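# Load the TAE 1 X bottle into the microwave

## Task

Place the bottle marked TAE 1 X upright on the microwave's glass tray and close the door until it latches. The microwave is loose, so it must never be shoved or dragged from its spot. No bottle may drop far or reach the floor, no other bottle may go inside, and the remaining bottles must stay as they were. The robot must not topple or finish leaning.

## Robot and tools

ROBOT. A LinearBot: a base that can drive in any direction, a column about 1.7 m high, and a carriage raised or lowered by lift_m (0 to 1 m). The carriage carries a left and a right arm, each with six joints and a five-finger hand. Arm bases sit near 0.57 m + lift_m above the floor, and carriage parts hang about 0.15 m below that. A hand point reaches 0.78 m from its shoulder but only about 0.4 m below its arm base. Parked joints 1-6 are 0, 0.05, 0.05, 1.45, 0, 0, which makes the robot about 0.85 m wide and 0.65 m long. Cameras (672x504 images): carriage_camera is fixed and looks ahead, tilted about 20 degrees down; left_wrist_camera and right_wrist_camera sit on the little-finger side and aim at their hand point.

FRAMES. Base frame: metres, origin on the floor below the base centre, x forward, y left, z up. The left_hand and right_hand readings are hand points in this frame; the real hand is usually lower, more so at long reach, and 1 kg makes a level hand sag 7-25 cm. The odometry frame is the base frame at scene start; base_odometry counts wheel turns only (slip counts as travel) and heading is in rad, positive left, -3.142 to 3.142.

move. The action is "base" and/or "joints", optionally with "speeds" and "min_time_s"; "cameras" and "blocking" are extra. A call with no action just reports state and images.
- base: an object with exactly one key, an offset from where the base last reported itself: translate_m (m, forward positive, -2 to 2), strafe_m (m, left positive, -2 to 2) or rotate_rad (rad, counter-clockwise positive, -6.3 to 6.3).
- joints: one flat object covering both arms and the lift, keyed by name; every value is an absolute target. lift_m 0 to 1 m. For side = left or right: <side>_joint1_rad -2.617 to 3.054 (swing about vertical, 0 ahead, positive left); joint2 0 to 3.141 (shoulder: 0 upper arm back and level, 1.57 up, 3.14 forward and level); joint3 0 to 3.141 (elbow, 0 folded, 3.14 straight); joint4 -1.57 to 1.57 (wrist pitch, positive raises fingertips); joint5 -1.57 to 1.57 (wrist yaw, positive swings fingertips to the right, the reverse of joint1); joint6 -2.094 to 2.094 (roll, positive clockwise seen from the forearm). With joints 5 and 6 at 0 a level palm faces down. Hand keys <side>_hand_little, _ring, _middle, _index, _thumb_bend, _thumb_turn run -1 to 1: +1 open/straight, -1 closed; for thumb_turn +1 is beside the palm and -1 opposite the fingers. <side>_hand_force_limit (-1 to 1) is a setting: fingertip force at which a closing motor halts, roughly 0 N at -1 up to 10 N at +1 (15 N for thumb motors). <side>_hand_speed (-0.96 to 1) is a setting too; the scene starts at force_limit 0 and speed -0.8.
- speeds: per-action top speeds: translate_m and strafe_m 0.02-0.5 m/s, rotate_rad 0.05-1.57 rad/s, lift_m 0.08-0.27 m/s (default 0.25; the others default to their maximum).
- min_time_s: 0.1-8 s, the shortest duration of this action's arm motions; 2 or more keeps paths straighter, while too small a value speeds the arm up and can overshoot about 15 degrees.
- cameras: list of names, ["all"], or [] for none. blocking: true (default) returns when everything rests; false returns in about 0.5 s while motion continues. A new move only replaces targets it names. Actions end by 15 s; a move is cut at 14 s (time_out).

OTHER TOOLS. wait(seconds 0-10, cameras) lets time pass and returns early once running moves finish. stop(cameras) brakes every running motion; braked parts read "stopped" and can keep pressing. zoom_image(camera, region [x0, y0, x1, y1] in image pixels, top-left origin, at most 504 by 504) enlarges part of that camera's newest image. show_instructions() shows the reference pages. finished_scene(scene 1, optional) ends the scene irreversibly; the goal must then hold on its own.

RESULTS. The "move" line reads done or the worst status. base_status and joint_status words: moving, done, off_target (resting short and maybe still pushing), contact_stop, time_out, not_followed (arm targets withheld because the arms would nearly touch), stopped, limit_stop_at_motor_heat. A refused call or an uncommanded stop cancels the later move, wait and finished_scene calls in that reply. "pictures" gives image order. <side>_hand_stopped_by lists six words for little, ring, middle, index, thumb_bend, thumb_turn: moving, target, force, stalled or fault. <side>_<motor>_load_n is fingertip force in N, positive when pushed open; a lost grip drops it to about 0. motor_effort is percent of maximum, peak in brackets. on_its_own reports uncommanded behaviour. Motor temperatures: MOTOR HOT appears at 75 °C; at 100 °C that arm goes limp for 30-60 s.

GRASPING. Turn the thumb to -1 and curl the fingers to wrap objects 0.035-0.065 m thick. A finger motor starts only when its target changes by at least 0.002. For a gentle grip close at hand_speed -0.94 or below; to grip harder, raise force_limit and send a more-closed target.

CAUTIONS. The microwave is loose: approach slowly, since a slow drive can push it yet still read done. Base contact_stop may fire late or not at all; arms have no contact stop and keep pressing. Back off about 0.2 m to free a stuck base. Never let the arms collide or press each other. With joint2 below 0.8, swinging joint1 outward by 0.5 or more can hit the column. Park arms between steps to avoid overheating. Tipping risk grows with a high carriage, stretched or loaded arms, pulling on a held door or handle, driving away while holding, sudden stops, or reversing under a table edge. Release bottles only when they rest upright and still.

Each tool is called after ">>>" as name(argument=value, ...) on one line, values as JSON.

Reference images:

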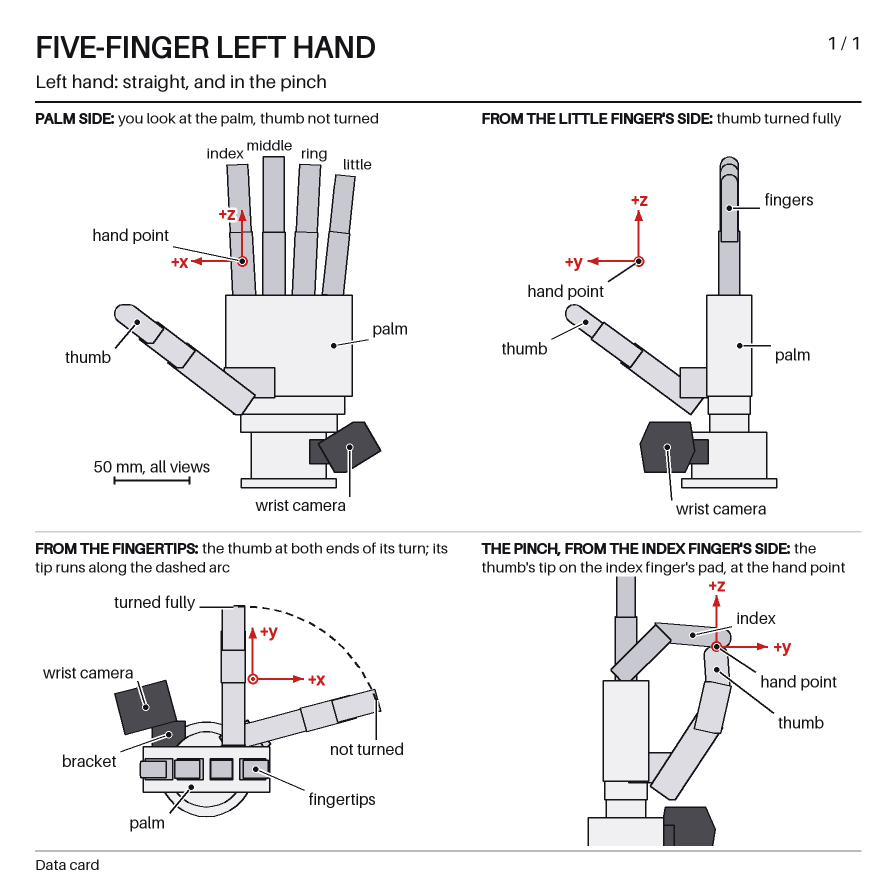

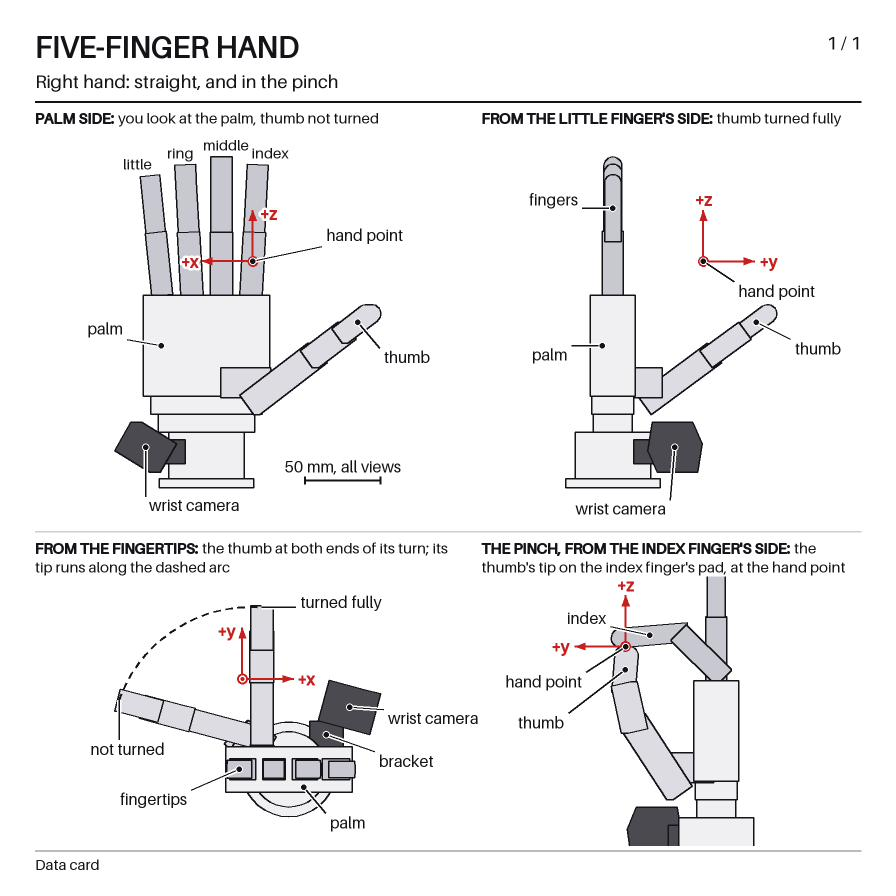

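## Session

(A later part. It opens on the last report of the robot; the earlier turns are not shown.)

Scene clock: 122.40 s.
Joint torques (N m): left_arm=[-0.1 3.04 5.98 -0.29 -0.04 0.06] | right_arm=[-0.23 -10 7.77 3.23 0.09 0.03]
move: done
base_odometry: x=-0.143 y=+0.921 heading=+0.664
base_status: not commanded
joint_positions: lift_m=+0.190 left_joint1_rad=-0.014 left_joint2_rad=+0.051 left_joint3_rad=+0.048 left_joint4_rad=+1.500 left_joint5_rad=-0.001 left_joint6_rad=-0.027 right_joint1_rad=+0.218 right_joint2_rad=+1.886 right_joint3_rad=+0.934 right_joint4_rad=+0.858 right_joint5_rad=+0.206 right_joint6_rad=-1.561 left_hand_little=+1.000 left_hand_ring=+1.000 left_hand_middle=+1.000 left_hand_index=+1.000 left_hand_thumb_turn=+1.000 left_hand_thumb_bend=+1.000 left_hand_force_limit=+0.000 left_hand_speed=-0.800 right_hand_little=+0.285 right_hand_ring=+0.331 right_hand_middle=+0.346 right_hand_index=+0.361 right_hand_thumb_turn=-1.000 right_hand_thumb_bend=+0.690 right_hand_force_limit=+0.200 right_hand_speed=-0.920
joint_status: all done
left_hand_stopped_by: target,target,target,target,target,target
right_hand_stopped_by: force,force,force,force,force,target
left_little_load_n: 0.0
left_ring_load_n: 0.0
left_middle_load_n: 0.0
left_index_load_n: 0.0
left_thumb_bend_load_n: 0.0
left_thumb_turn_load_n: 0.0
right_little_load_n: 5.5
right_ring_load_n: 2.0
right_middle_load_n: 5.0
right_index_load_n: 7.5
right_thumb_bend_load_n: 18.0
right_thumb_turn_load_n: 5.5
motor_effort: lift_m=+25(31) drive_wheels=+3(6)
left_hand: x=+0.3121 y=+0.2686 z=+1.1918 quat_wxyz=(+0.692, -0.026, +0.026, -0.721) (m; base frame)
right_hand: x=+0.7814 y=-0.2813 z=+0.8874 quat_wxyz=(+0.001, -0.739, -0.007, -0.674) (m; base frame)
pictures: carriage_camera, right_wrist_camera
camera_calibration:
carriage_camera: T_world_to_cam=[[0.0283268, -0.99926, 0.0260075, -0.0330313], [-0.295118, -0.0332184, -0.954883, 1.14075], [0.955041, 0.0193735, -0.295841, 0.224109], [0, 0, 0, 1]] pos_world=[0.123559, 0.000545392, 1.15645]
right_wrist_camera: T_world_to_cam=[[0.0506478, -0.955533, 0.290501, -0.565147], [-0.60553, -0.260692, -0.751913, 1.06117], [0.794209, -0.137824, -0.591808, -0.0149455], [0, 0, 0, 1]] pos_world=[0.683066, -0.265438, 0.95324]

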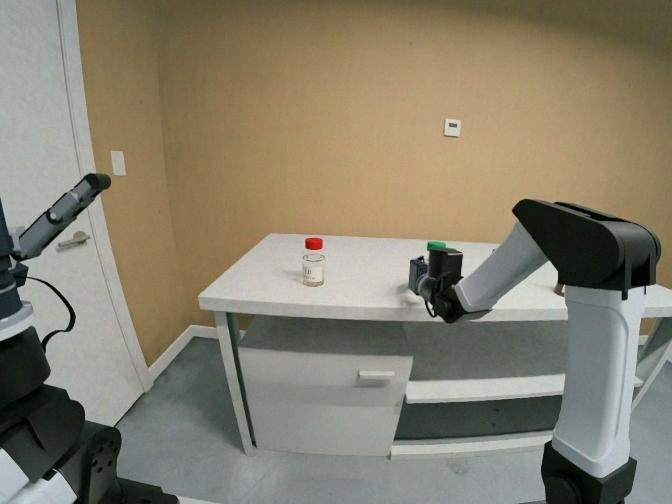

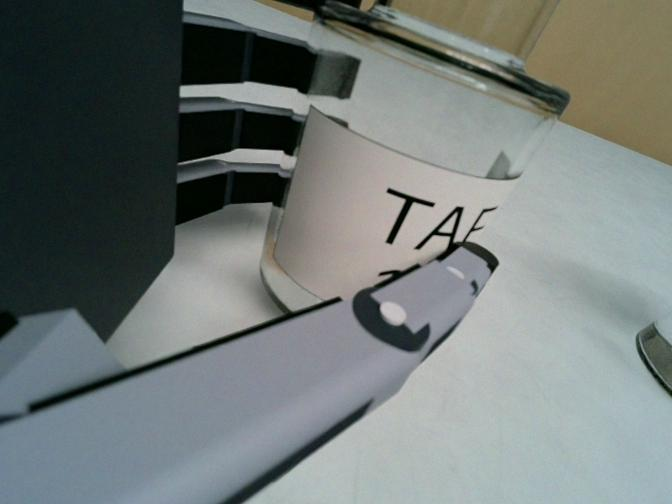

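>>> move(joints={"lift_m": 0.3}, speeds={"lift_m": 0.1}, cameras=["carriage_camera", "right_wrist_camera"])

>>> zoom_image(camera="carriage_camera", region=[360, 210, 520, 330])

Scene clock: 124.33 s.
Joint torques (N m): left_arm=[-0.16 3.18 5.89 -0.28 -0.09 0.06] | right_arm=[-0.24 -10.71 7.75 3.29 0.09 0.02]
move: done
base_odometry: x=-0.143 y=+0.921 heading=+0.664
base_status: not commanded
joint_positions: lift_m=+0.300 left_joint1_rad=-0.014 left_joint2_rad=+0.051 left_joint3_rad=+0.048 left_joint4_rad=+1.500 left_joint5_rad=-0.001 left_joint6_rad=-0.027 right_joint1_rad=+0.218 right_joint2_rad=+1.892 right_joint3_rad=+0.934 right_joint4_rad=+0.856 right_joint5_rad=+0.206 right_joint6_rad=-1.560 left_hand_little=+1.000 left_hand_ring=+1.000 left_hand_middle=+1.000 left_hand_index=+1.000 left_hand_thumb_turn=+1.000 left_hand_thumb_bend=+1.000 left_hand_force_limit=+0.000 left_hand_speed=-0.800 right_hand_little=+0.285 right_hand_ring=+0.331 right_hand_middle=+0.346 right_hand_index=+0.361 right_hand_thumb_turn=-1.000 right_hand_thumb_bend=+0.690 right_hand_force_limit=+0.200 right_hand_speed=-0.920
joint_status: all done
left_hand_stopped_by: target,target,target,target,target,target
right_hand_stopped_by: force,force,force,force,force,target
left_little_load_n: 0.0
left_ring_load_n: 0.0
left_middle_load_n: 0.0
left_index_load_n: 0.0
left_thumb_bend_load_n: 0.5
left_thumb_turn_load_n: -0.5
right_little_load_n: 5.5
right_ring_load_n: 1.5
right_middle_load_n: 5.0
right_index_load_n: 7.5
right_thumb_bend_load_n: 18.0
right_thumb_turn_load_n: 5.5
motor_effort: lift_m=+26(32) drive_wheels=+5(6)
left_hand: x=+0.3121 y=+0.2686 z=+1.3018 quat_wxyz=(+0.692, -0.026, +0.026, -0.721) (m; base frame)
right_hand: x=+0.7815 y=-0.2812 z=+0.9935 quat_wxyz=(+0.000, -0.741, -0.008, -0.671) (m; base frame)
pictures: carriage_camera, right_wrist_camera
camera_calibration:
carriage_camera: T_world_to_cam=[[0.0283268, -0.99926, 0.0260075, -0.0358921], [-0.295118, -0.0332184, -0.954883, 1.24579], [0.955041, 0.0193735, -0.295841, 0.256652], [0, 0, 0, 1]] pos_world=[0.123559, 0.000545392, 1.26645]
right_wrist_camera: T_world_to_cam=[[0.0530648, -0.955228, 0.291075, -0.598325], [-0.611679, -0.261494, -0.746639, 1.14037], [0.789325, -0.138424, -0.598168, 0.0577883], [0, 0, 0, 1]] pos_world=[0.683679, -0.265336, 1.06017]

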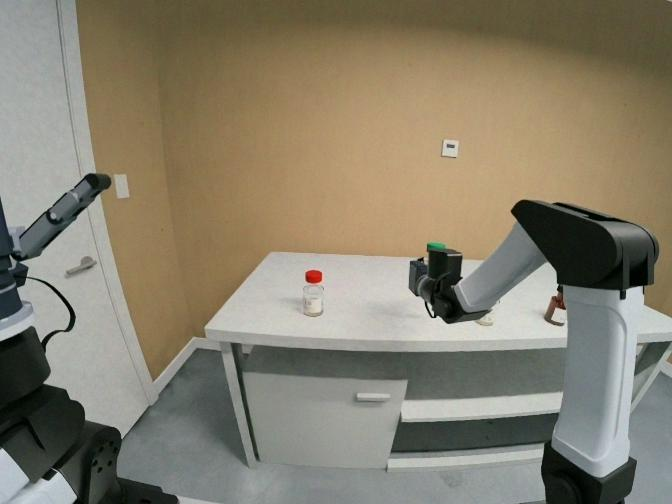

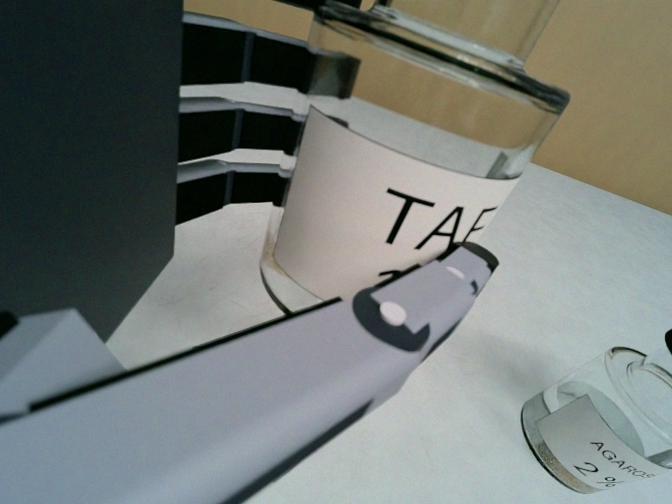

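Scaled by 3.150 from the camera's 672x504 image, which has a finer 960x720 frame.

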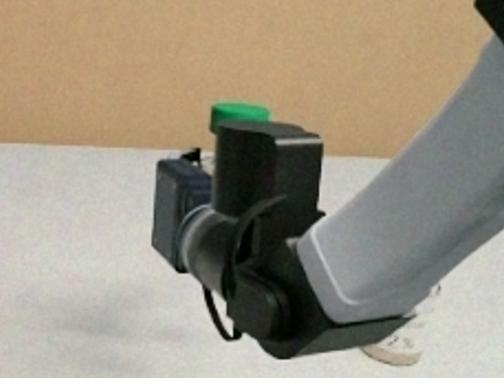

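>>> move(base={"translate_m": -0.3}, speeds={"translate_m": 0.25})

>>> move(joints={"right_joint1_rad": 0.0, "right_joint2_rad": 0.8, "right_joint3_rad": 0.3, "right_joint4_rad": 0.58, "right_joint5_rad": 0}, min_time_s=2.5, cameras=["carriage_camera", "right_wrist_camera"])

Scene clock: 127.17 s.
Joint torques (N m): left_arm=[-0.12 2.99 5.79 -0.27 -0.07 0.03] | right_arm=[-0.09 -10.65 7.65 3.28 0.09 0.02]
move: done
base_odometry: x=-0.380 y=+0.736 heading=+0.664
base_status: done
joint_positions: lift_m=+0.300 left_joint1_rad=-0.014 left_joint2_rad=+0.051 left_joint3_rad=+0.048 left_joint4_rad=+1.500 left_joint5_rad=-0.001 left_joint6_rad=-0.027 right_joint1_rad=+0.216 right_joint2_rad=+1.892 right_joint3_rad=+0.934 right_joint4_rad=+0.852 right_joint5_rad=+0.206 right_joint6_rad=-1.560 left_hand_little=+1.000 left_hand_ring=+1.000 left_hand_middle=+1.000 left_hand_index=+1.000 left_hand_thumb_turn=+1.000 left_hand_thumb_bend=+1.000 left_hand_force_limit=+0.000 left_hand_speed=-0.800 right_hand_little=+0.285 right_hand_ring=+0.331 right_hand_middle=+0.346 right_hand_index=+0.361 right_hand_thumb_turn=-1.000 right_hand_thumb_bend=+0.690 right_hand_force_limit=+0.200 right_hand_speed=-0.920
joint_status: not commanded
left_hand_stopped_by: target,target,target,target,target,target
right_hand_stopped_by: force,force,force,force,force,target
left_little_load_n: 0.0
left_ring_load_n: 0.0
left_middle_load_n: 0.0
left_index_load_n: 0.0
left_thumb_bend_load_n: 0.0
left_thumb_turn_load_n: 0.0
right_little_load_n: 6.0
right_ring_load_n: 2.0
right_middle_load_n: 5.0
right_index_load_n: 7.5
right_thumb_bend_load_n: 18.0
right_thumb_turn_load_n: 6.0
motor_effort: lift_m=+26(27) drive_wheels=-7(15)
left_hand: x=+0.3120 y=+0.2686 z=+1.3018 quat_wxyz=(+0.692, -0.026, +0.025, -0.721) (m; base frame)
right_hand: x=+0.7813 y=-0.2821 z=+0.9924 quat_wxyz=(-0.001, -0.743, -0.008, -0.669) (m; base frame)
pictures: none

Scene clock: 129.97 s.
Joint torques (N m): left_arm=[-0.1 2.97 5.85 -0.29 -0.06 0.06] | right_arm=[-0.21 -3.19 8.16 3.29 -0.07 0.02]
Motor temperatures (°C): left_arm=[24 30 32 26 25 25] | right_arm=[28 31 34 38 27 28]
move: off_target
base_odometry: x=-0.380 y=+0.736 heading=+0.664
base_status: not commanded
joint_positions: lift_m=+0.300 left_joint1_rad=-0.014 left_joint2_rad=+0.051 left_joint3_rad=+0.048 left_joint4_rad=+1.500 left_joint5_rad=-0.001 left_joint6_rad=-0.027 right_joint1_rad=+0.007 right_joint2_rad=+0.823 right_joint3_rad=+0.295 right_joint4_rad=+0.507 right_joint5_rad=+0.006 right_joint6_rad=-1.560 left_hand_little=+1.000 left_hand_ring=+1.000 left_hand_middle=+1.000 left_hand_index=+1.000 left_hand_thumb_turn=+1.000 left_hand_thumb_bend=+1.000 left_hand_force_limit=+0.000 left_hand_speed=-0.800 right_hand_little=+0.285 right_hand_ring=+0.331 right_hand_middle=+0.346 right_hand_index=+0.361 right_hand_thumb_turn=-1.000 right_hand_thumb_bend=+0.690 right_hand_force_limit=+0.200 right_hand_speed=-0.920
joint_status: right_joint4_rad off_target (ended at +0.507, target +0.580); the others done
left_hand_stopped_by: target,target,target,target,target,target
right_hand_stopped_by: force,force,force,force,force,target
left_little_load_n: 0.0
left_ring_load_n: 0.0
left_middle_load_n: 0.0
left_index_load_n: 0.0
left_thumb_bend_load_n: 0.0
left_thumb_turn_load_n: 0.0
right_little_load_n: 6.0
right_ring_load_n: 1.5
right_middle_load_n: 5.0
right_index_load_n: 7.5
right_thumb_bend_load_n: 18.0
right_thumb_turn_load_n: 6.0
motor_effort: lift_m=+25(27) drive_wheels=-5(8)
left_hand: x=+0.3120 y=+0.2686 z=+1.3018 quat_wxyz=(+0.692, -0.026, +0.025, -0.721) (m; base frame)
right_hand: x=+0.5820 y=-0.3608 z=+1.0504 quat_wxyz=(+0.004, -0.715, +0.004, -0.699) (m; base frame)
pictures: carriage_camera, right_wrist_camera
camera_calibration:
carriage_camera: T_world_to_cam=[[0.0283268, -0.99926, 0.0260075, -0.0358921], [-0.295118, -0.0332184, -0.954883, 1.24579], [0.955041, 0.0193735, -0.295841, 0.256652], [0, 0, 0, 1]] pos_world=[0.123559, 0.000545392, 1.26645]
right_wrist_camera: T_world_to_cam=[[0.0197273, -0.961619, 0.27368, -0.645002], [-0.554173, -0.238353, -0.797546, 1.06845], [0.832168, -0.135932, -0.537605, 0.15051], [0, 0, 0, 1]] pos_world=[0.479583, -0.345118, 1.10958]

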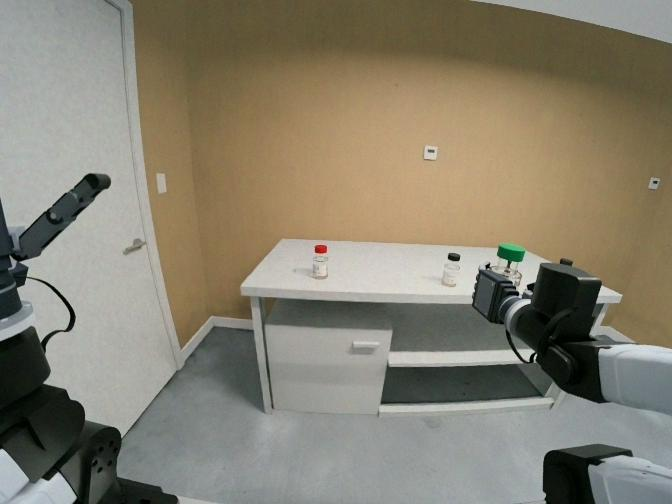

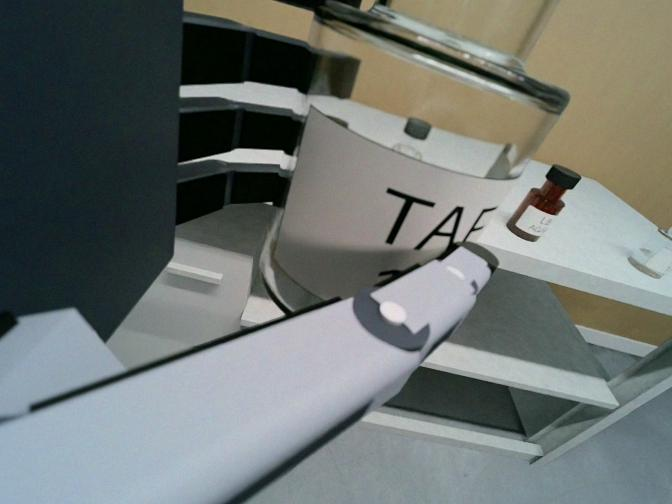

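>>> move(base={"rotate_rad": -2.152}, speeds={"rotate_rad": 1.0})

>>> move(base={"translate_m": 2.0}, speeds={"translate_m": 0.4})

>>> move(base={"translate_m": 0.2})

>>> move(base={"rotate_rad": -1.061}, speeds={"rotate_rad": 1.0}, cameras=["carriage_camera", "right_wrist_camera"])

>>> zoom_image(camera="carriage_camera", region=[270, 180, 510, 360])

Scene clock: 135.77 s.
Joint torques (N m): left_arm=[-0.17 3.08 6.04 -0.29 -0.03 0.02] | right_arm=[-0.05 -3.14 8.16 3.3 -0.03 0.02]
move: done
base_odometry: x=-0.380 y=+0.736 heading=-1.488
base_status: done
joint_positions: lift_m=+0.300 left_joint1_rad=-0.014 left_joint2_rad=+0.051 left_joint3_rad=+0.048 left_joint4_rad=+1.500 left_joint5_rad=-0.001 left_joint6_rad=-0.027 right_joint1_rad=+0.005 right_joint2_rad=+0.822 right_joint3_rad=+0.295 right_joint4_rad=+0.505 right_joint5_rad=+0.001 right_joint6_rad=-1.560 left_hand_little=+1.000 left_hand_ring=+1.000 left_hand_middle=+1.000 left_hand_index=+1.000 left_hand_thumb_turn=+1.000 left_hand_thumb_bend=+1.000 left_hand_force_limit=+0.000 left_hand_speed=-0.800 right_hand_little=+0.285 right_hand_ring=+0.331 right_hand_middle=+0.346 right_hand_index=+0.361 right_hand_thumb_turn=-1.000 right_hand_thumb_bend=+0.690 right_hand_force_limit=+0.200 right_hand_speed=-0.920
joint_status: not commanded
left_hand_stopped_by: target,target,target,target,target,target
right_hand_stopped_by: force,force,force,force,force,target
left_little_load_n: 0.0
left_ring_load_n: 0.0
left_middle_load_n: 0.0
left_index_load_n: 0.5
left_thumb_bend_load_n: 0.0
left_thumb_turn_load_n: 0.0
right_little_load_n: 5.5
right_ring_load_n: 1.5
right_middle_load_n: 5.0
right_index_load_n: 7.5
right_thumb_bend_load_n: 18.0
right_thumb_turn_load_n: 5.5
motor_effort: lift_m=+26(27) drive_wheels=+3(12)
left_hand: x=+0.3119 y=+0.2686 z=+1.3018 quat_wxyz=(+0.692, -0.026, +0.025, -0.721) (m; base frame)
right_hand: x=+0.5821 y=-0.3604 z=+1.0501 quat_wxyz=(+0.005, -0.715, +0.002, -0.699) (m; base frame)
pictures: none

Scene clock: 142.67 s.
Joint torques (N m): left_arm=[-0.27 3.04 6.06 -0.33 -0.03 0.04] | right_arm=[-0.02 -2.99 8.12 3.35 -0.03 0.02]
move: done
base_odometry: x=-0.217 y=-1.258 heading=-1.489
base_status: done
joint_positions: lift_m=+0.300 left_joint1_rad=-0.014 left_joint2_rad=+0.051 left_joint3_rad=+0.048 left_joint4_rad=+1.500 left_joint5_rad=-0.001 left_joint6_rad=-0.027 right_joint1_rad=+0.005 right_joint2_rad=+0.821 right_joint3_rad=+0.295 right_joint4_rad=+0.502 right_joint5_rad=+0.001 right_joint6_rad=-1.560 left_hand_little=+1.000 left_hand_ring=+1.000 left_hand_middle=+1.000 left_hand_index=+1.000 left_hand_thumb_turn=+1.000 left_hand_thumb_bend=+1.000 left_hand_force_limit=+0.000 left_hand_speed=-0.800 right_hand_little=+0.285 right_hand_ring=+0.331 right_hand_middle=+0.346 right_hand_index=+0.361 right_hand_thumb_turn=-1.000 right_hand_thumb_bend=+0.690 right_hand_force_limit=+0.200 right_hand_speed=-0.920
joint_status: not commanded
left_hand_stopped_by: target,target,target,target,target,target
right_hand_stopped_by: force,force,force,force,force,target
left_little_load_n: 0.0
left_ring_load_n: 0.0
left_middle_load_n: 0.0
left_index_load_n: 0.0
left_thumb_bend_load_n: 0.0
left_thumb_turn_load_n: 0.0
right_little_load_n: 5.5
right_ring_load_n: 1.5
right_middle_load_n: 5.0
right_index_load_n: 7.5
right_thumb_bend_load_n: 18.0
right_thumb_turn_load_n: 6.0
motor_effort: lift_m=+26(28) drive_wheels=-6(18)
left_hand: x=+0.3119 y=+0.2686 z=+1.3018 quat_wxyz=(+0.692, -0.026, +0.025, -0.721) (m; base frame)
right_hand: x=+0.5818 y=-0.3604 z=+1.0498 quat_wxyz=(+0.005, -0.716, +0.002, -0.698) (m; base frame)
pictures: none

Scene clock: 144.73 s.
Joint torques (N m): left_arm=[-0.06 2.96 6.09 -0.28 -0.06 0.05] | right_arm=[-0.03 -2.88 8.25 3.38 -0.03 0.01]
move: done
base_odometry: x=-0.201 y=-1.457 heading=-1.490
base_status: done
joint_positions: lift_m=+0.300 left_joint1_rad=-0.014 left_joint2_rad=+0.051 left_joint3_rad=+0.048 left_joint4_rad=+1.500 left_joint5_rad=-0.001 left_joint6_rad=-0.027 right_joint1_rad=+0.005 right_joint2_rad=+0.820 right_joint3_rad=+0.294 right_joint4_rad=+0.499 right_joint5_rad=+0.001 right_joint6_rad=-1.560 left_hand_little=+1.000 left_hand_ring=+1.000 left_hand_middle=+1.000 left_hand_index=+1.000 left_hand_thumb_turn=+1.000 left_hand_thumb_bend=+1.000 left_hand_force_limit=+0.000 left_hand_speed=-0.800 right_hand_little=+0.285 right_hand_ring=+0.331 right_hand_middle=+0.346 right_hand_index=+0.361 right_hand_thumb_turn=-1.000 right_hand_thumb_bend=+0.690 right_hand_force_limit=+0.200 right_hand_speed=-0.920
joint_status: not commanded
left_hand_stopped_by: target,target,target,target,target,target
right_hand_stopped_by: force,force,force,force,force,target
left_little_load_n: 0.0
left_ring_load_n: 0.0
left_middle_load_n: 0.0
left_index_load_n: 0.0
left_thumb_bend_load_n: 0.0
left_thumb_turn_load_n: 0.0
right_little_load_n: 5.5
right_ring_load_n: 1.5
right_middle_load_n: 5.0
right_index_load_n: 7.5
right_thumb_bend_load_n: 18.0
right_thumb_turn_load_n: 6.0
motor_effort: lift_m=+25(27) drive_wheels=-5(15)
left_hand: x=+0.3121 y=+0.2686 z=+1.3018 quat_wxyz=(+0.692, -0.026, +0.026, -0.721) (m; base frame)
right_hand: x=+0.5816 y=-0.3604 z=+1.0492 quat_wxyz=(+0.005, -0.716, +0.002, -0.698) (m; base frame)
pictures: none

Scene clock: 147.33 s.
Joint torques (N m): left_arm=[-0.05 3.02 5.98 -0.27 -0.07 0.05] | right_arm=[0.36 -2.89 8.18 3.37 -0.04 0.02]
move: done
base_odometry: x=-0.201 y=-1.457 heading=-2.550
base_status: done
joint_positions: lift_m=+0.300 left_joint1_rad=-0.014 left_joint2_rad=+0.051 left_joint3_rad=+0.048 left_joint4_rad=+1.500 left_joint5_rad=-0.001 left_joint6_rad=-0.027 right_joint1_rad=+0.002 right_joint2_rad=+0.820 right_joint3_rad=+0.294 right_joint4_rad=+0.499 right_joint5_rad=+0.002 right_joint6_rad=-1.560 left_hand_little=+1.000 left_hand_ring=+1.000 left_hand_middle=+1.000 left_hand_index=+1.000 left_hand_thumb_turn=+1.000 left_hand_thumb_bend=+1.000 left_hand_force_limit=+0.000 left_hand_speed=-0.800 right_hand_little=+0.285 right_hand_ring=+0.331 right_hand_middle=+0.346 right_hand_index=+0.361 right_hand_thumb_turn=-1.000 right_hand_thumb_bend=+0.690 right_hand_force_limit=+0.200 right_hand_speed=-0.920
joint_status: not commanded
left_hand_stopped_by: target,target,target,target,target,target
right_hand_stopped_by: force,force,force,force,force,target
left_little_load_n: 0.0
left_ring_load_n: 0.0
left_middle_load_n: 0.0
left_index_load_n: 0.0
left_thumb_bend_load_n: 0.0
left_thumb_turn_load_n: 0.0
right_little_load_n: 5.5
right_ring_load_n: 1.5
right_middle_load_n: 5.0
right_index_load_n: 7.5
right_thumb_bend_load_n: 18.5
right_thumb_turn_load_n: 5.5
motor_effort: lift_m=+26(27) drive_wheels=+4(12)
left_hand: x=+0.3121 y=+0.2686 z=+1.3018 quat_wxyz=(+0.692, -0.026, +0.026, -0.721) (m; base frame)
right_hand: x=+0.5814 y=-0.3616 z=+1.0492 quat_wxyz=(+0.004, -0.716, +0.004, -0.698) (m; base frame)
pictures: carriage_camera, right_wrist_camera
camera_calibration:
right_wrist_camera: T_world_to_cam=[[0.0207512, -0.961666, 0.273436, -0.645718], [-0.558208, -0.238041, -0.794821, 1.06655], [0.829441, -0.136141, -0.54175, 0.156207], [0, 0, 0, 1]] pos_world=[0.47919, -0.345817, 1.1089]

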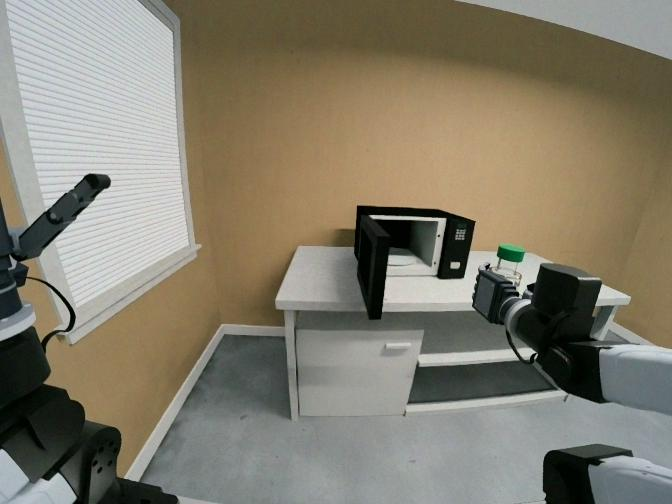

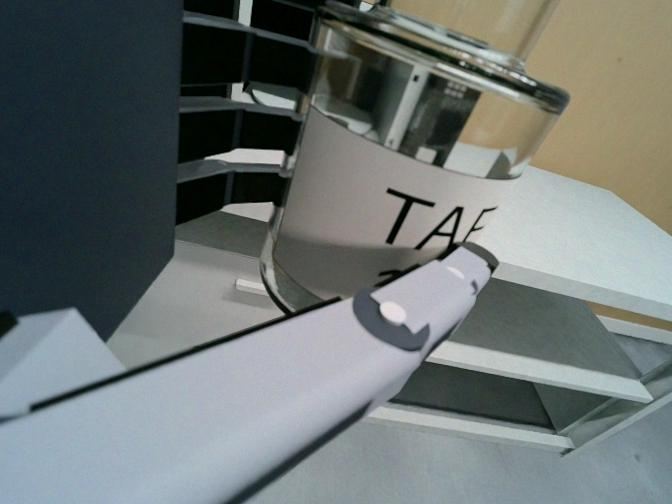

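Scaled by 2.100 from the camera's 672x504 image, which has a finer 960x720 frame.

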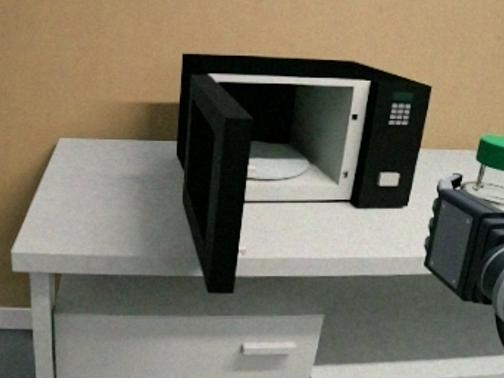

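>>> move(cameras=["carriage_camera","right_wrist_camera"])

Scene clock: 148.13 s.
Joint torques (N m): left_arm=[-0.12 3.07 6 -0.3 -0.06 0.05] | right_arm=[0.23 -2.89 8.2 3.37 -0.04 0.02]
Motor temperatures (°C): left_arm=[24 30 32 26 25 25] | right_arm=[28 29 34 41 27 28]
base_odometry: x=-0.201 y=-1.457 heading=-2.550
base_status: done
joint_positions: lift_m=+0.300 left_joint1_rad=-0.014 left_joint2_rad=+0.051 left_joint3_rad=+0.048 left_joint4_rad=+1.500 left_joint5_rad=-0.001 left_joint6_rad=-0.027 right_joint1_rad=+0.002 right_joint2_rad=+0.820 right_joint3_rad=+0.294 right_joint4_rad=+0.499 right_joint5_rad=+0.002 right_joint6_rad=-1.560 left_hand_little=+1.000 left_hand_ring=+1.000 left_hand_middle=+1.000 left_hand_index=+1.000 left_hand_thumb_turn=+1.000 left_hand_thumb_bend=+1.000 left_hand_force_limit=+0.000 left_hand_speed=-0.800 right_hand_little=+0.285 right_hand_ring=+0.331 right_hand_middle=+0.346 right_hand_index=+0.361 right_hand_thumb_turn=-1.000 right_hand_thumb_bend=+0.690 right_hand_force_limit=+0.200 right_hand_speed=-0.920
joint_status: not commanded
left_hand_stopped_by: target,target,target,target,target,target
right_hand_stopped_by: force,force,force,force,force,target
left_little_load_n: 0.0
left_ring_load_n: -0.5
left_middle_load_n: 0.0
left_index_load_n: 0.0
left_thumb_bend_load_n: 0.0
left_thumb_turn_load_n: 0.0
right_little_load_n: 5.5
right_ring_load_n: 1.5
right_middle_load_n: 5.0
right_index_load_n: 7.5
right_thumb_bend_load_n: 18.0
right_thumb_turn_load_n: 6.0
motor_effort: lift_m=+26(27) drive_wheels=+6(12)
left_hand: x=+0.3121 y=+0.2686 z=+1.3018 quat_wxyz=(+0.692, -0.026, +0.026, -0.721) (m; base frame)
right_hand: x=+0.5814 y=-0.3616 z=+1.0492 quat_wxyz=(+0.004, -0.716, +0.004, -0.698) (m; base frame)
pictures: carriage_camera, right_wrist_camera
camera_calibration:
right_wrist_camera: T_world_to_cam=[[0.0207512, -0.961666, 0.273436, -0.645718], [-0.558208, -0.238041, -0.794821, 1.06655], [0.829441, -0.136141, -0.54175, 0.156207], [0, 0, 0, 1]] pos_world=[0.47919, -0.345817, 1.1089]

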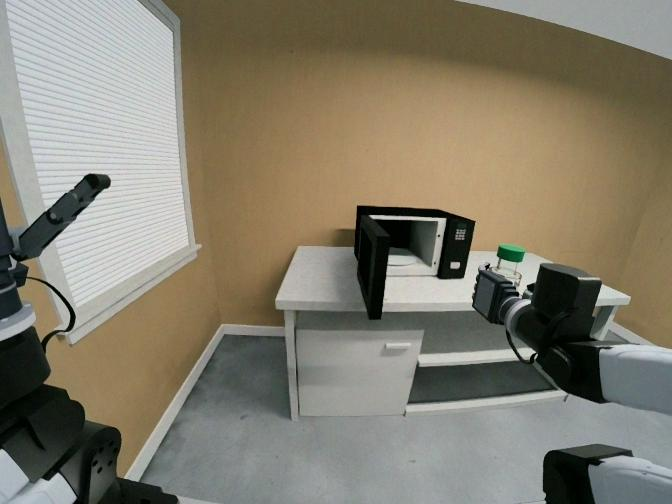

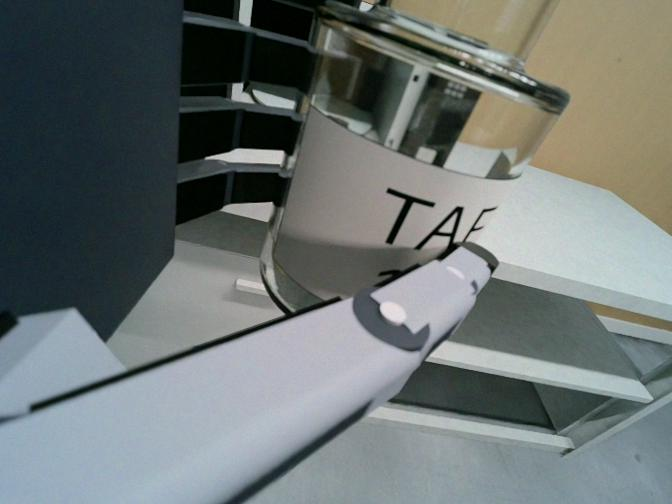

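>>> zoom_image(camera="carriage_camera", region=[270, 180, 510, 360])

Scaled by 2.100 from the camera's 672x504 image, which has a finer 960x720 frame.

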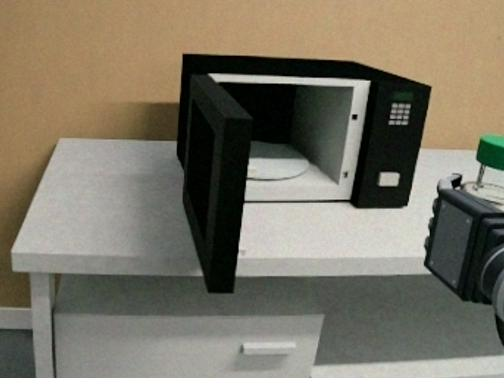

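>>> move(base={"strafe_m": 0.03}, speeds={"strafe_m": 0.1})

>>> move(base={"translate_m": 0.25}, speeds={"translate_m": 0.15}, cameras=["carriage_camera"])

>>> zoom_image(camera="carriage_camera", region=[270, 180, 510, 360])

Scene clock: 155.23 s.
Joint torques (N m): left_arm=[-0.09 3.21 5.85 -0.29 -0.05 0.05] | right_arm=[0.1 -2.89 8.18 3.39 0 0.01]
move: done
base_odometry: x=-0.184 y=-1.482 heading=-2.551
base_status: done
joint_positions: lift_m=+0.300 left_joint1_rad=-0.014 left_joint2_rad=+0.051 left_joint3_rad=+0.048 left_joint4_rad=+1.500 left_joint5_rad=-0.001 left_joint6_rad=-0.027 right_joint1_rad=+0.002 right_joint2_rad=+0.820 right_joint3_rad=+0.294 right_joint4_rad=+0.499 right_joint5_rad=-0.002 right_joint6_rad=-1.560 left_hand_little=+1.000 left_hand_ring=+1.000 left_hand_middle=+1.000 left_hand_index=+1.000 left_hand_thumb_turn=+1.000 left_hand_thumb_bend=+1.000 left_hand_force_limit=+0.000 left_hand_speed=-0.800 right_hand_little=+0.285 right_hand_ring=+0.331 right_hand_middle=+0.346 right_hand_index=+0.361 right_hand_thumb_turn=-1.000 right_hand_thumb_bend=+0.690 right_hand_force_limit=+0.200 right_hand_speed=-0.920
joint_status: not commanded
left_hand_stopped_by: target,target,target,target,target,target
right_hand_stopped_by: force,force,force,force,force,target
left_little_load_n: 0.0
left_ring_load_n: 0.0
left_middle_load_n: 0.0
left_index_load_n: 0.0
left_thumb_bend_load_n: 0.0
left_thumb_turn_load_n: 0.0
right_little_load_n: 5.5
right_ring_load_n: 1.5
right_middle_load_n: 5.0
right_index_load_n: 7.5
right_thumb_bend_load_n: 18.0
right_thumb_turn_load_n: 6.0
motor_effort: lift_m=+25(27) drive_wheels=-1(8)
left_hand: x=+0.3121 y=+0.2686 z=+1.3018 quat_wxyz=(+0.692, -0.026, +0.026, -0.721) (m; base frame)
right_hand: x=+0.5817 y=-0.3608 z=+1.0491 quat_wxyz=(+0.005, -0.717, +0.002, -0.698) (m; base frame)
pictures: none

Scene clock: 157.80 s.
Joint torques (N m): left_arm=[-0.1 3.02 5.87 -0.28 -0.03 0.04] | right_arm=[0.23 -2.93 8.16 3.38 0 0.02]
move: done
base_odometry: x=-0.392 y=-1.621 heading=-2.551
base_status: done
joint_positions: lift_m=+0.300 left_joint1_rad=-0.014 left_joint2_rad=+0.051 left_joint3_rad=+0.048 left_joint4_rad=+1.500 left_joint5_rad=-0.001 left_joint6_rad=-0.027 right_joint1_rad=+0.002 right_joint2_rad=+0.819 right_joint3_rad=+0.294 right_joint4_rad=+0.498 right_joint5_rad=-0.002 right_joint6_rad=-1.560 left_hand_little=+1.000 left_hand_ring=+1.000 left_hand_middle=+1.000 left_hand_index=+1.000 left_hand_thumb_turn=+1.000 left_hand_thumb_bend=+1.000 left_hand_force_limit=+0.000 left_hand_speed=-0.800 right_hand_little=+0.285 right_hand_ring=+0.331 right_hand_middle=+0.346 right_hand_index=+0.361 right_hand_thumb_turn=-1.000 right_hand_thumb_bend=+0.690 right_hand_force_limit=+0.200 right_hand_speed=-0.920
joint_status: not commanded
left_hand_stopped_by: target,target,target,target,target,target
right_hand_stopped_by: force,force,force,force,force,target
left_little_load_n: 0.0
left_ring_load_n: 0.0
left_middle_load_n: 0.0
left_index_load_n: 0.0
left_thumb_bend_load_n: 0.0
left_thumb_turn_load_n: 0.0
right_little_load_n: 5.5
right_ring_load_n: 1.5
right_middle_load_n: 5.0
right_index_load_n: 7.5
right_thumb_bend_load_n: 18.0
right_thumb_turn_load_n: 6.0
motor_effort: lift_m=+26(27) drive_wheels=-3(11)
left_hand: x=+0.3121 y=+0.2686 z=+1.3018 quat_wxyz=(+0.692, -0.026, +0.026, -0.721) (m; base frame)
right_hand: x=+0.5816 y=-0.3608 z=+1.0491 quat_wxyz=(+0.005, -0.717, +0.002, -0.698) (m; base frame)
pictures: carriage_camera

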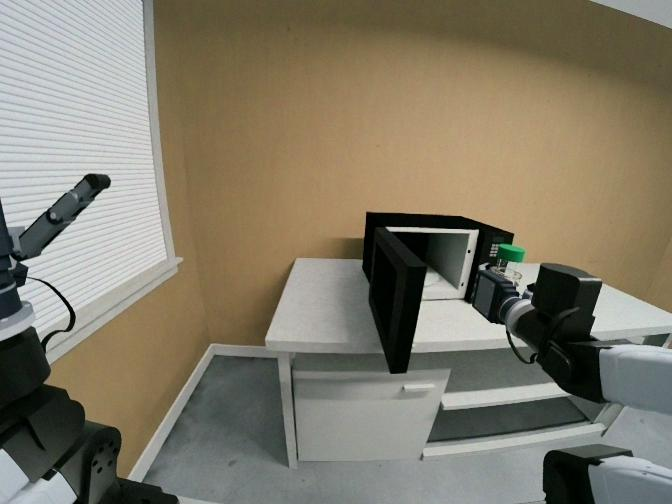

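Scaled by 2.100 from the camera's 672x504 image, which has a finer 960x720 frame.

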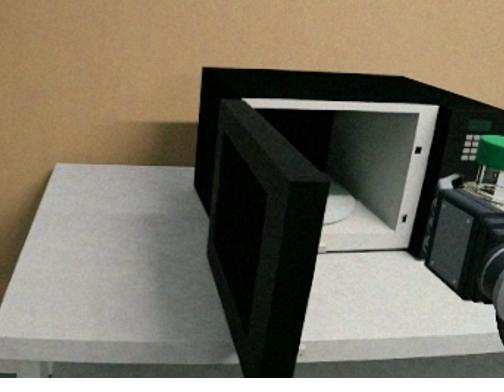

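>>> move(base={"translate_m": 0.17}, speeds={"translate_m": 0.12}, cameras=["carriage_camera", "right_wrist_camera"])

>>> zoom_image(camera="carriage_camera", region=[300, 180, 600, 405])

Scene clock: 160.97 s.
Joint torques (N m): left_arm=[0.01 3.03 5.86 -0.26 -0.02 0.05] | right_arm=[0.23 -2.86 8.05 3.37 0 0.02]
move: done
base_odometry: x=-0.533 y=-1.716 heading=-2.550
base_status: done
joint_positions: lift_m=+0.300 left_joint1_rad=-0.014 left_joint2_rad=+0.051 left_joint3_rad=+0.048 left_joint4_rad=+1.500 left_joint5_rad=-0.001 left_joint6_rad=-0.027 right_joint1_rad=+0.002 right_joint2_rad=+0.819 right_joint3_rad=+0.294 right_joint4_rad=+0.497 right_joint5_rad=-0.002 right_joint6_rad=-1.560 left_hand_little=+1.000 left_hand_ring=+1.000 left_hand_middle=+1.000 left_hand_index=+1.000 left_hand_thumb_turn=+1.000 left_hand_thumb_bend=+1.000 left_hand_force_limit=+0.000 left_hand_speed=-0.800 right_hand_little=+0.285 right_hand_ring=+0.331 right_hand_middle=+0.346 right_hand_index=+0.361 right_hand_thumb_turn=-1.000 right_hand_thumb_bend=+0.690 right_hand_force_limit=+0.200 right_hand_speed=-0.920
joint_status: not commanded
left_hand_stopped_by: target,target,target,target,target,target
right_hand_stopped_by: force,force,force,force,force,target
left_little_load_n: 0.0
left_ring_load_n: 0.0
left_middle_load_n: 0.0
left_index_load_n: 0.0
left_thumb_bend_load_n: 0.0
left_thumb_turn_load_n: 0.0
right_little_load_n: 6.0
right_ring_load_n: 1.5
right_middle_load_n: 5.0
right_index_load_n: 7.5
right_thumb_bend_load_n: 18.0
right_thumb_turn_load_n: 6.0
motor_effort: lift_m=+26(27) drive_wheels=-4(10)
left_hand: x=+0.3119 y=+0.2686 z=+1.3018 quat_wxyz=(+0.692, -0.026, +0.025, -0.721) (m; base frame)
right_hand: x=+0.5816 y=-0.3608 z=+1.0488 quat_wxyz=(+0.005, -0.717, +0.002, -0.697) (m; base frame)
pictures: carriage_camera, right_wrist_camera
camera_calibration:
right_wrist_camera: T_world_to_cam=[[0.0252123, -0.961587, 0.273339, -0.647279], [-0.558427, -0.240336, -0.793976, 1.06489], [0.829171, -0.132622, -0.543035, 0.15871], [0, 0, 0, 1]] pos_world=[0.479384, -0.345435, 1.10861]

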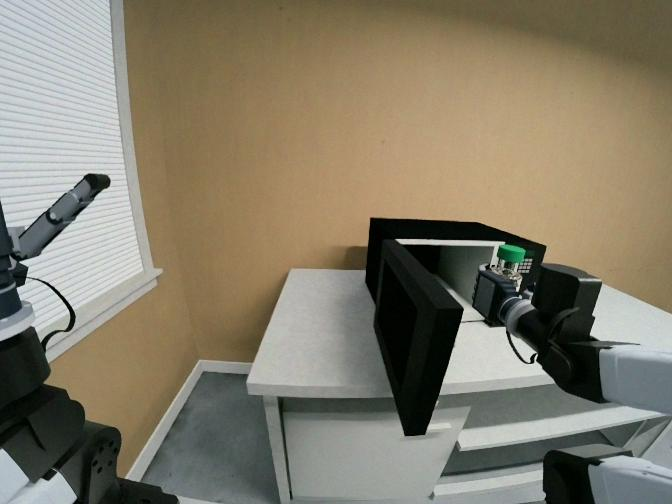

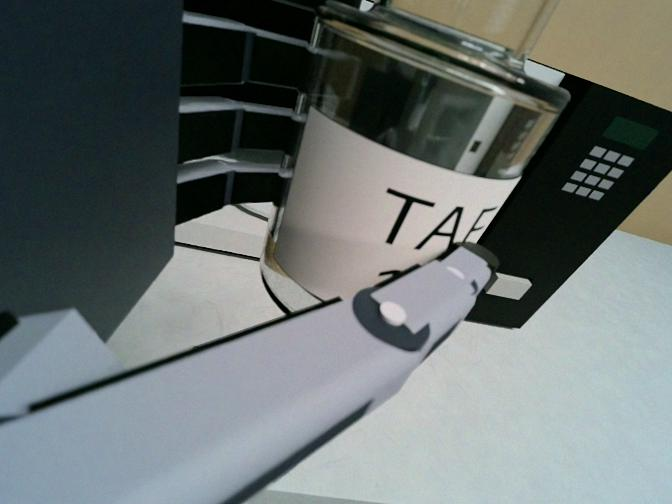

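Scaled by 1.680 from the camera's 672x504 image, which has a finer 960x720 frame.

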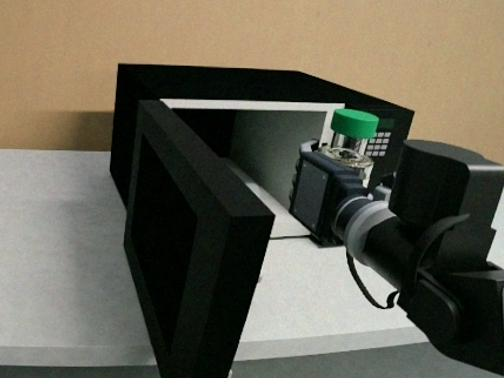

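>>> zoom_image(camera="right_wrist_camera", region=[170, 0, 620, 340])

Scaled by 1.120 from the camera's 672x504 image, which has a finer 960x720 frame.

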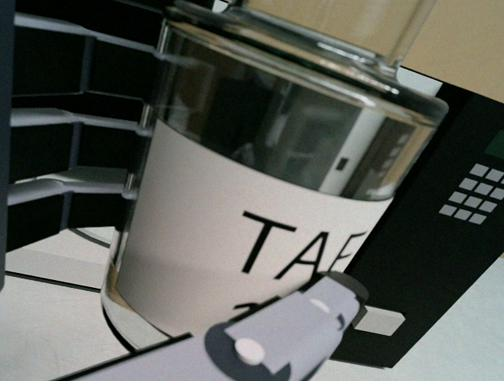

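>>> move(joints={"lift_m": 0.19}, speeds={"lift_m": 0.12})

>>> move(joints={"right_joint1_rad": 0.0, "right_joint2_rad": 1.39, "right_joint3_rad": 0.548, "right_joint4_rad": 0.917, "right_joint5_rad": 0.0, "right_joint6_rad": -1.56}, min_time_s=1.5, cameras=["carriage_camera", "right_wrist_camera"])

Scene clock: 164.70 s.
Joint torques (N m): left_arm=[-0.16 3.06 5.89 -0.33 -0.07 0.05] | right_arm=[0.23 -2.71 8.73 3.44 0.01 0.01]
move: done
base_odometry: x=-0.533 y=-1.716 heading=-2.550
base_status: not commanded
joint_positions: lift_m=+0.190 left_joint1_rad=-0.014 left_joint2_rad=+0.051 left_joint3_rad=+0.048 left_joint4_rad=+1.500 left_joint5_rad=-0.001 left_joint6_rad=-0.027 right_joint1_rad=+0.002 right_joint2_rad=+0.818 right_joint3_rad=+0.288 right_joint4_rad=+0.492 right_joint5_rad=-0.002 right_joint6_rad=-1.559 left_hand_little=+1.000 left_hand_ring=+1.000 left_hand_middle=+1.000 left_hand_index=+1.000 left_hand_thumb_turn=+1.000 left_hand_thumb_bend=+1.000 left_hand_force_limit=+0.000 left_hand_speed=-0.800 right_hand_little=+0.285 right_hand_ring=+0.331 right_hand_middle=+0.346 right_hand_index=+0.361 right_hand_thumb_turn=-1.000 right_hand_thumb_bend=+0.690 right_hand_force_limit=+0.200 right_hand_speed=-0.920
joint_status: all done
left_hand_stopped_by: target,target,target,target,target,target
right_hand_stopped_by: force,force,force,force,force,target
left_little_load_n: 0.0
left_ring_load_n: 0.0
left_middle_load_n: 0.0
left_index_load_n: 0.0
left_thumb_bend_load_n: 0.0
left_thumb_turn_load_n: 0.0
right_little_load_n: 5.5
right_ring_load_n: 1.5
right_middle_load_n: 5.0
right_index_load_n: 7.5
right_thumb_bend_load_n: 18.0
right_thumb_turn_load_n: 5.5
motor_effort: lift_m=+27(30) drive_wheels=-3(5)
left_hand: x=+0.3119 y=+0.2686 z=+1.1917 quat_wxyz=(+0.692, -0.026, +0.025, -0.721) (m; base frame)
right_hand: x=+0.5805 y=-0.3608 z=+0.9346 quat_wxyz=(+0.005, -0.720, +0.003, -0.694) (m; base frame)
pictures: none

Scene clock: 166.50 s.
Joint torques (N m): left_arm=[-0.13 3.02 5.94 -0.29 -0.06 0.04] | right_arm=[0.21 -5.59 10.43 3.54 0.01 0.04]
move: off_target
base_odometry: x=-0.533 y=-1.716 heading=-2.550
base_status: not commanded
joint_positions: lift_m=+0.190 left_joint1_rad=-0.014 left_joint2_rad=+0.051 left_joint3_rad=+0.048 left_joint4_rad=+1.500 left_joint5_rad=-0.001 left_joint6_rad=-0.027 right_joint1_rad=+0.002 right_joint2_rad=+1.395 right_joint3_rad=+0.509 right_joint4_rad=+0.824 right_joint5_rad=-0.002 right_joint6_rad=-1.552 left_hand_little=+1.000 left_hand_ring=+1.000 left_hand_middle=+1.000 left_hand_index=+1.000 left_hand_thumb_turn=+1.000 left_hand_thumb_bend=+1.000 left_hand_force_limit=+0.000 left_hand_speed=-0.800 right_hand_little=+0.285 right_hand_ring=+0.331 right_hand_middle=+0.346 right_hand_index=+0.361 right_hand_thumb_turn=-1.000 right_hand_thumb_bend=+0.690 right_hand_force_limit=+0.200 right_hand_speed=-0.920
joint_status: right_joint4_rad off_target (ended at +0.824, target +0.917); the others done
left_hand_stopped_by: target,target,target,target,target,target
right_hand_stopped_by: force,force,force,force,force,target
left_little_load_n: 0.0
left_ring_load_n: 0.0
left_middle_load_n: 0.0
left_index_load_n: 0.0
left_thumb_bend_load_n: 0.0
left_thumb_turn_load_n: 0.0
right_little_load_n: 5.5
right_ring_load_n: 1.5
right_middle_load_n: 5.0
right_index_load_n: 7.5
right_thumb_bend_load_n: 18.0
right_thumb_turn_load_n: 6.0
motor_effort: lift_m=+27(30) drive_wheels=+1(5)
left_hand: x=+0.3119 y=+0.2686 z=+1.1917 quat_wxyz=(+0.692, -0.026, +0.025, -0.721) (m; base frame)
right_hand: x=+0.6734 y=-0.3603 z=+0.9149 quat_wxyz=(+0.008, -0.729, +0.005, -0.685) (m; base frame)
pictures: carriage_camera, right_wrist_camera
camera_calibration:
carriage_camera: T_world_to_cam=[[0.0283268, -0.99926, 0.0260075, -0.0330261], [-0.295118, -0.0332184, -0.954883, 1.14056], [0.955041, 0.0193735, -0.295841, 0.22405], [0, 0, 0, 1]] pos_world=[0.123559, 0.000545392, 1.15625]
right_wrist_camera: T_world_to_cam=[[0.0342181, -0.963734, 0.264663, -0.611479], [-0.585793, -0.233899, -0.775975, 1.01431], [0.809738, -0.128485, -0.572552, 0.0514514], [0, 0, 0, 1]] pos_world=[0.573437, -0.345446, 0.978373]

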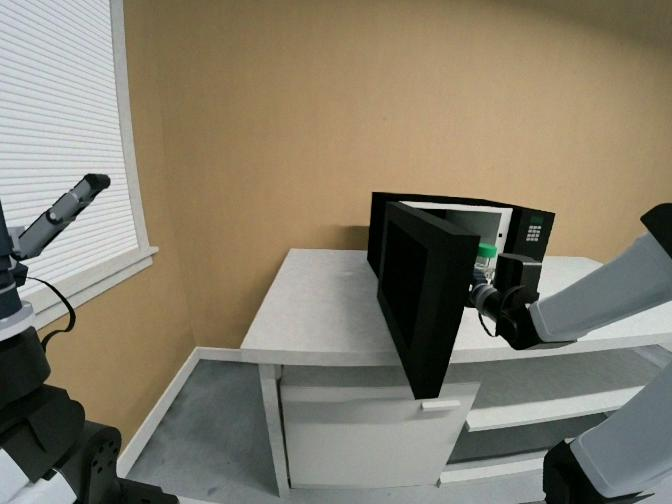

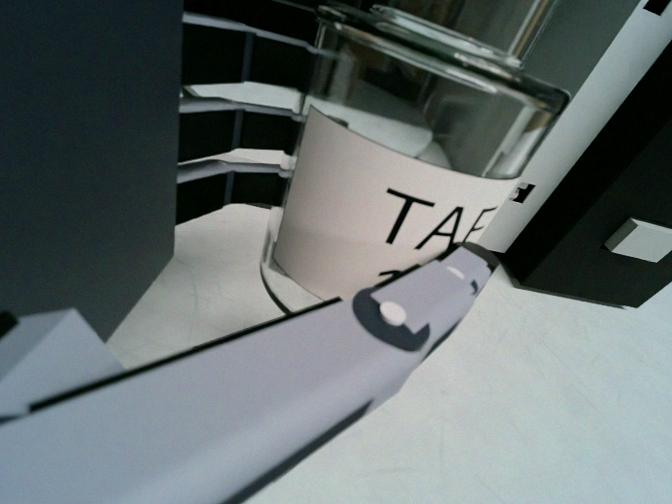

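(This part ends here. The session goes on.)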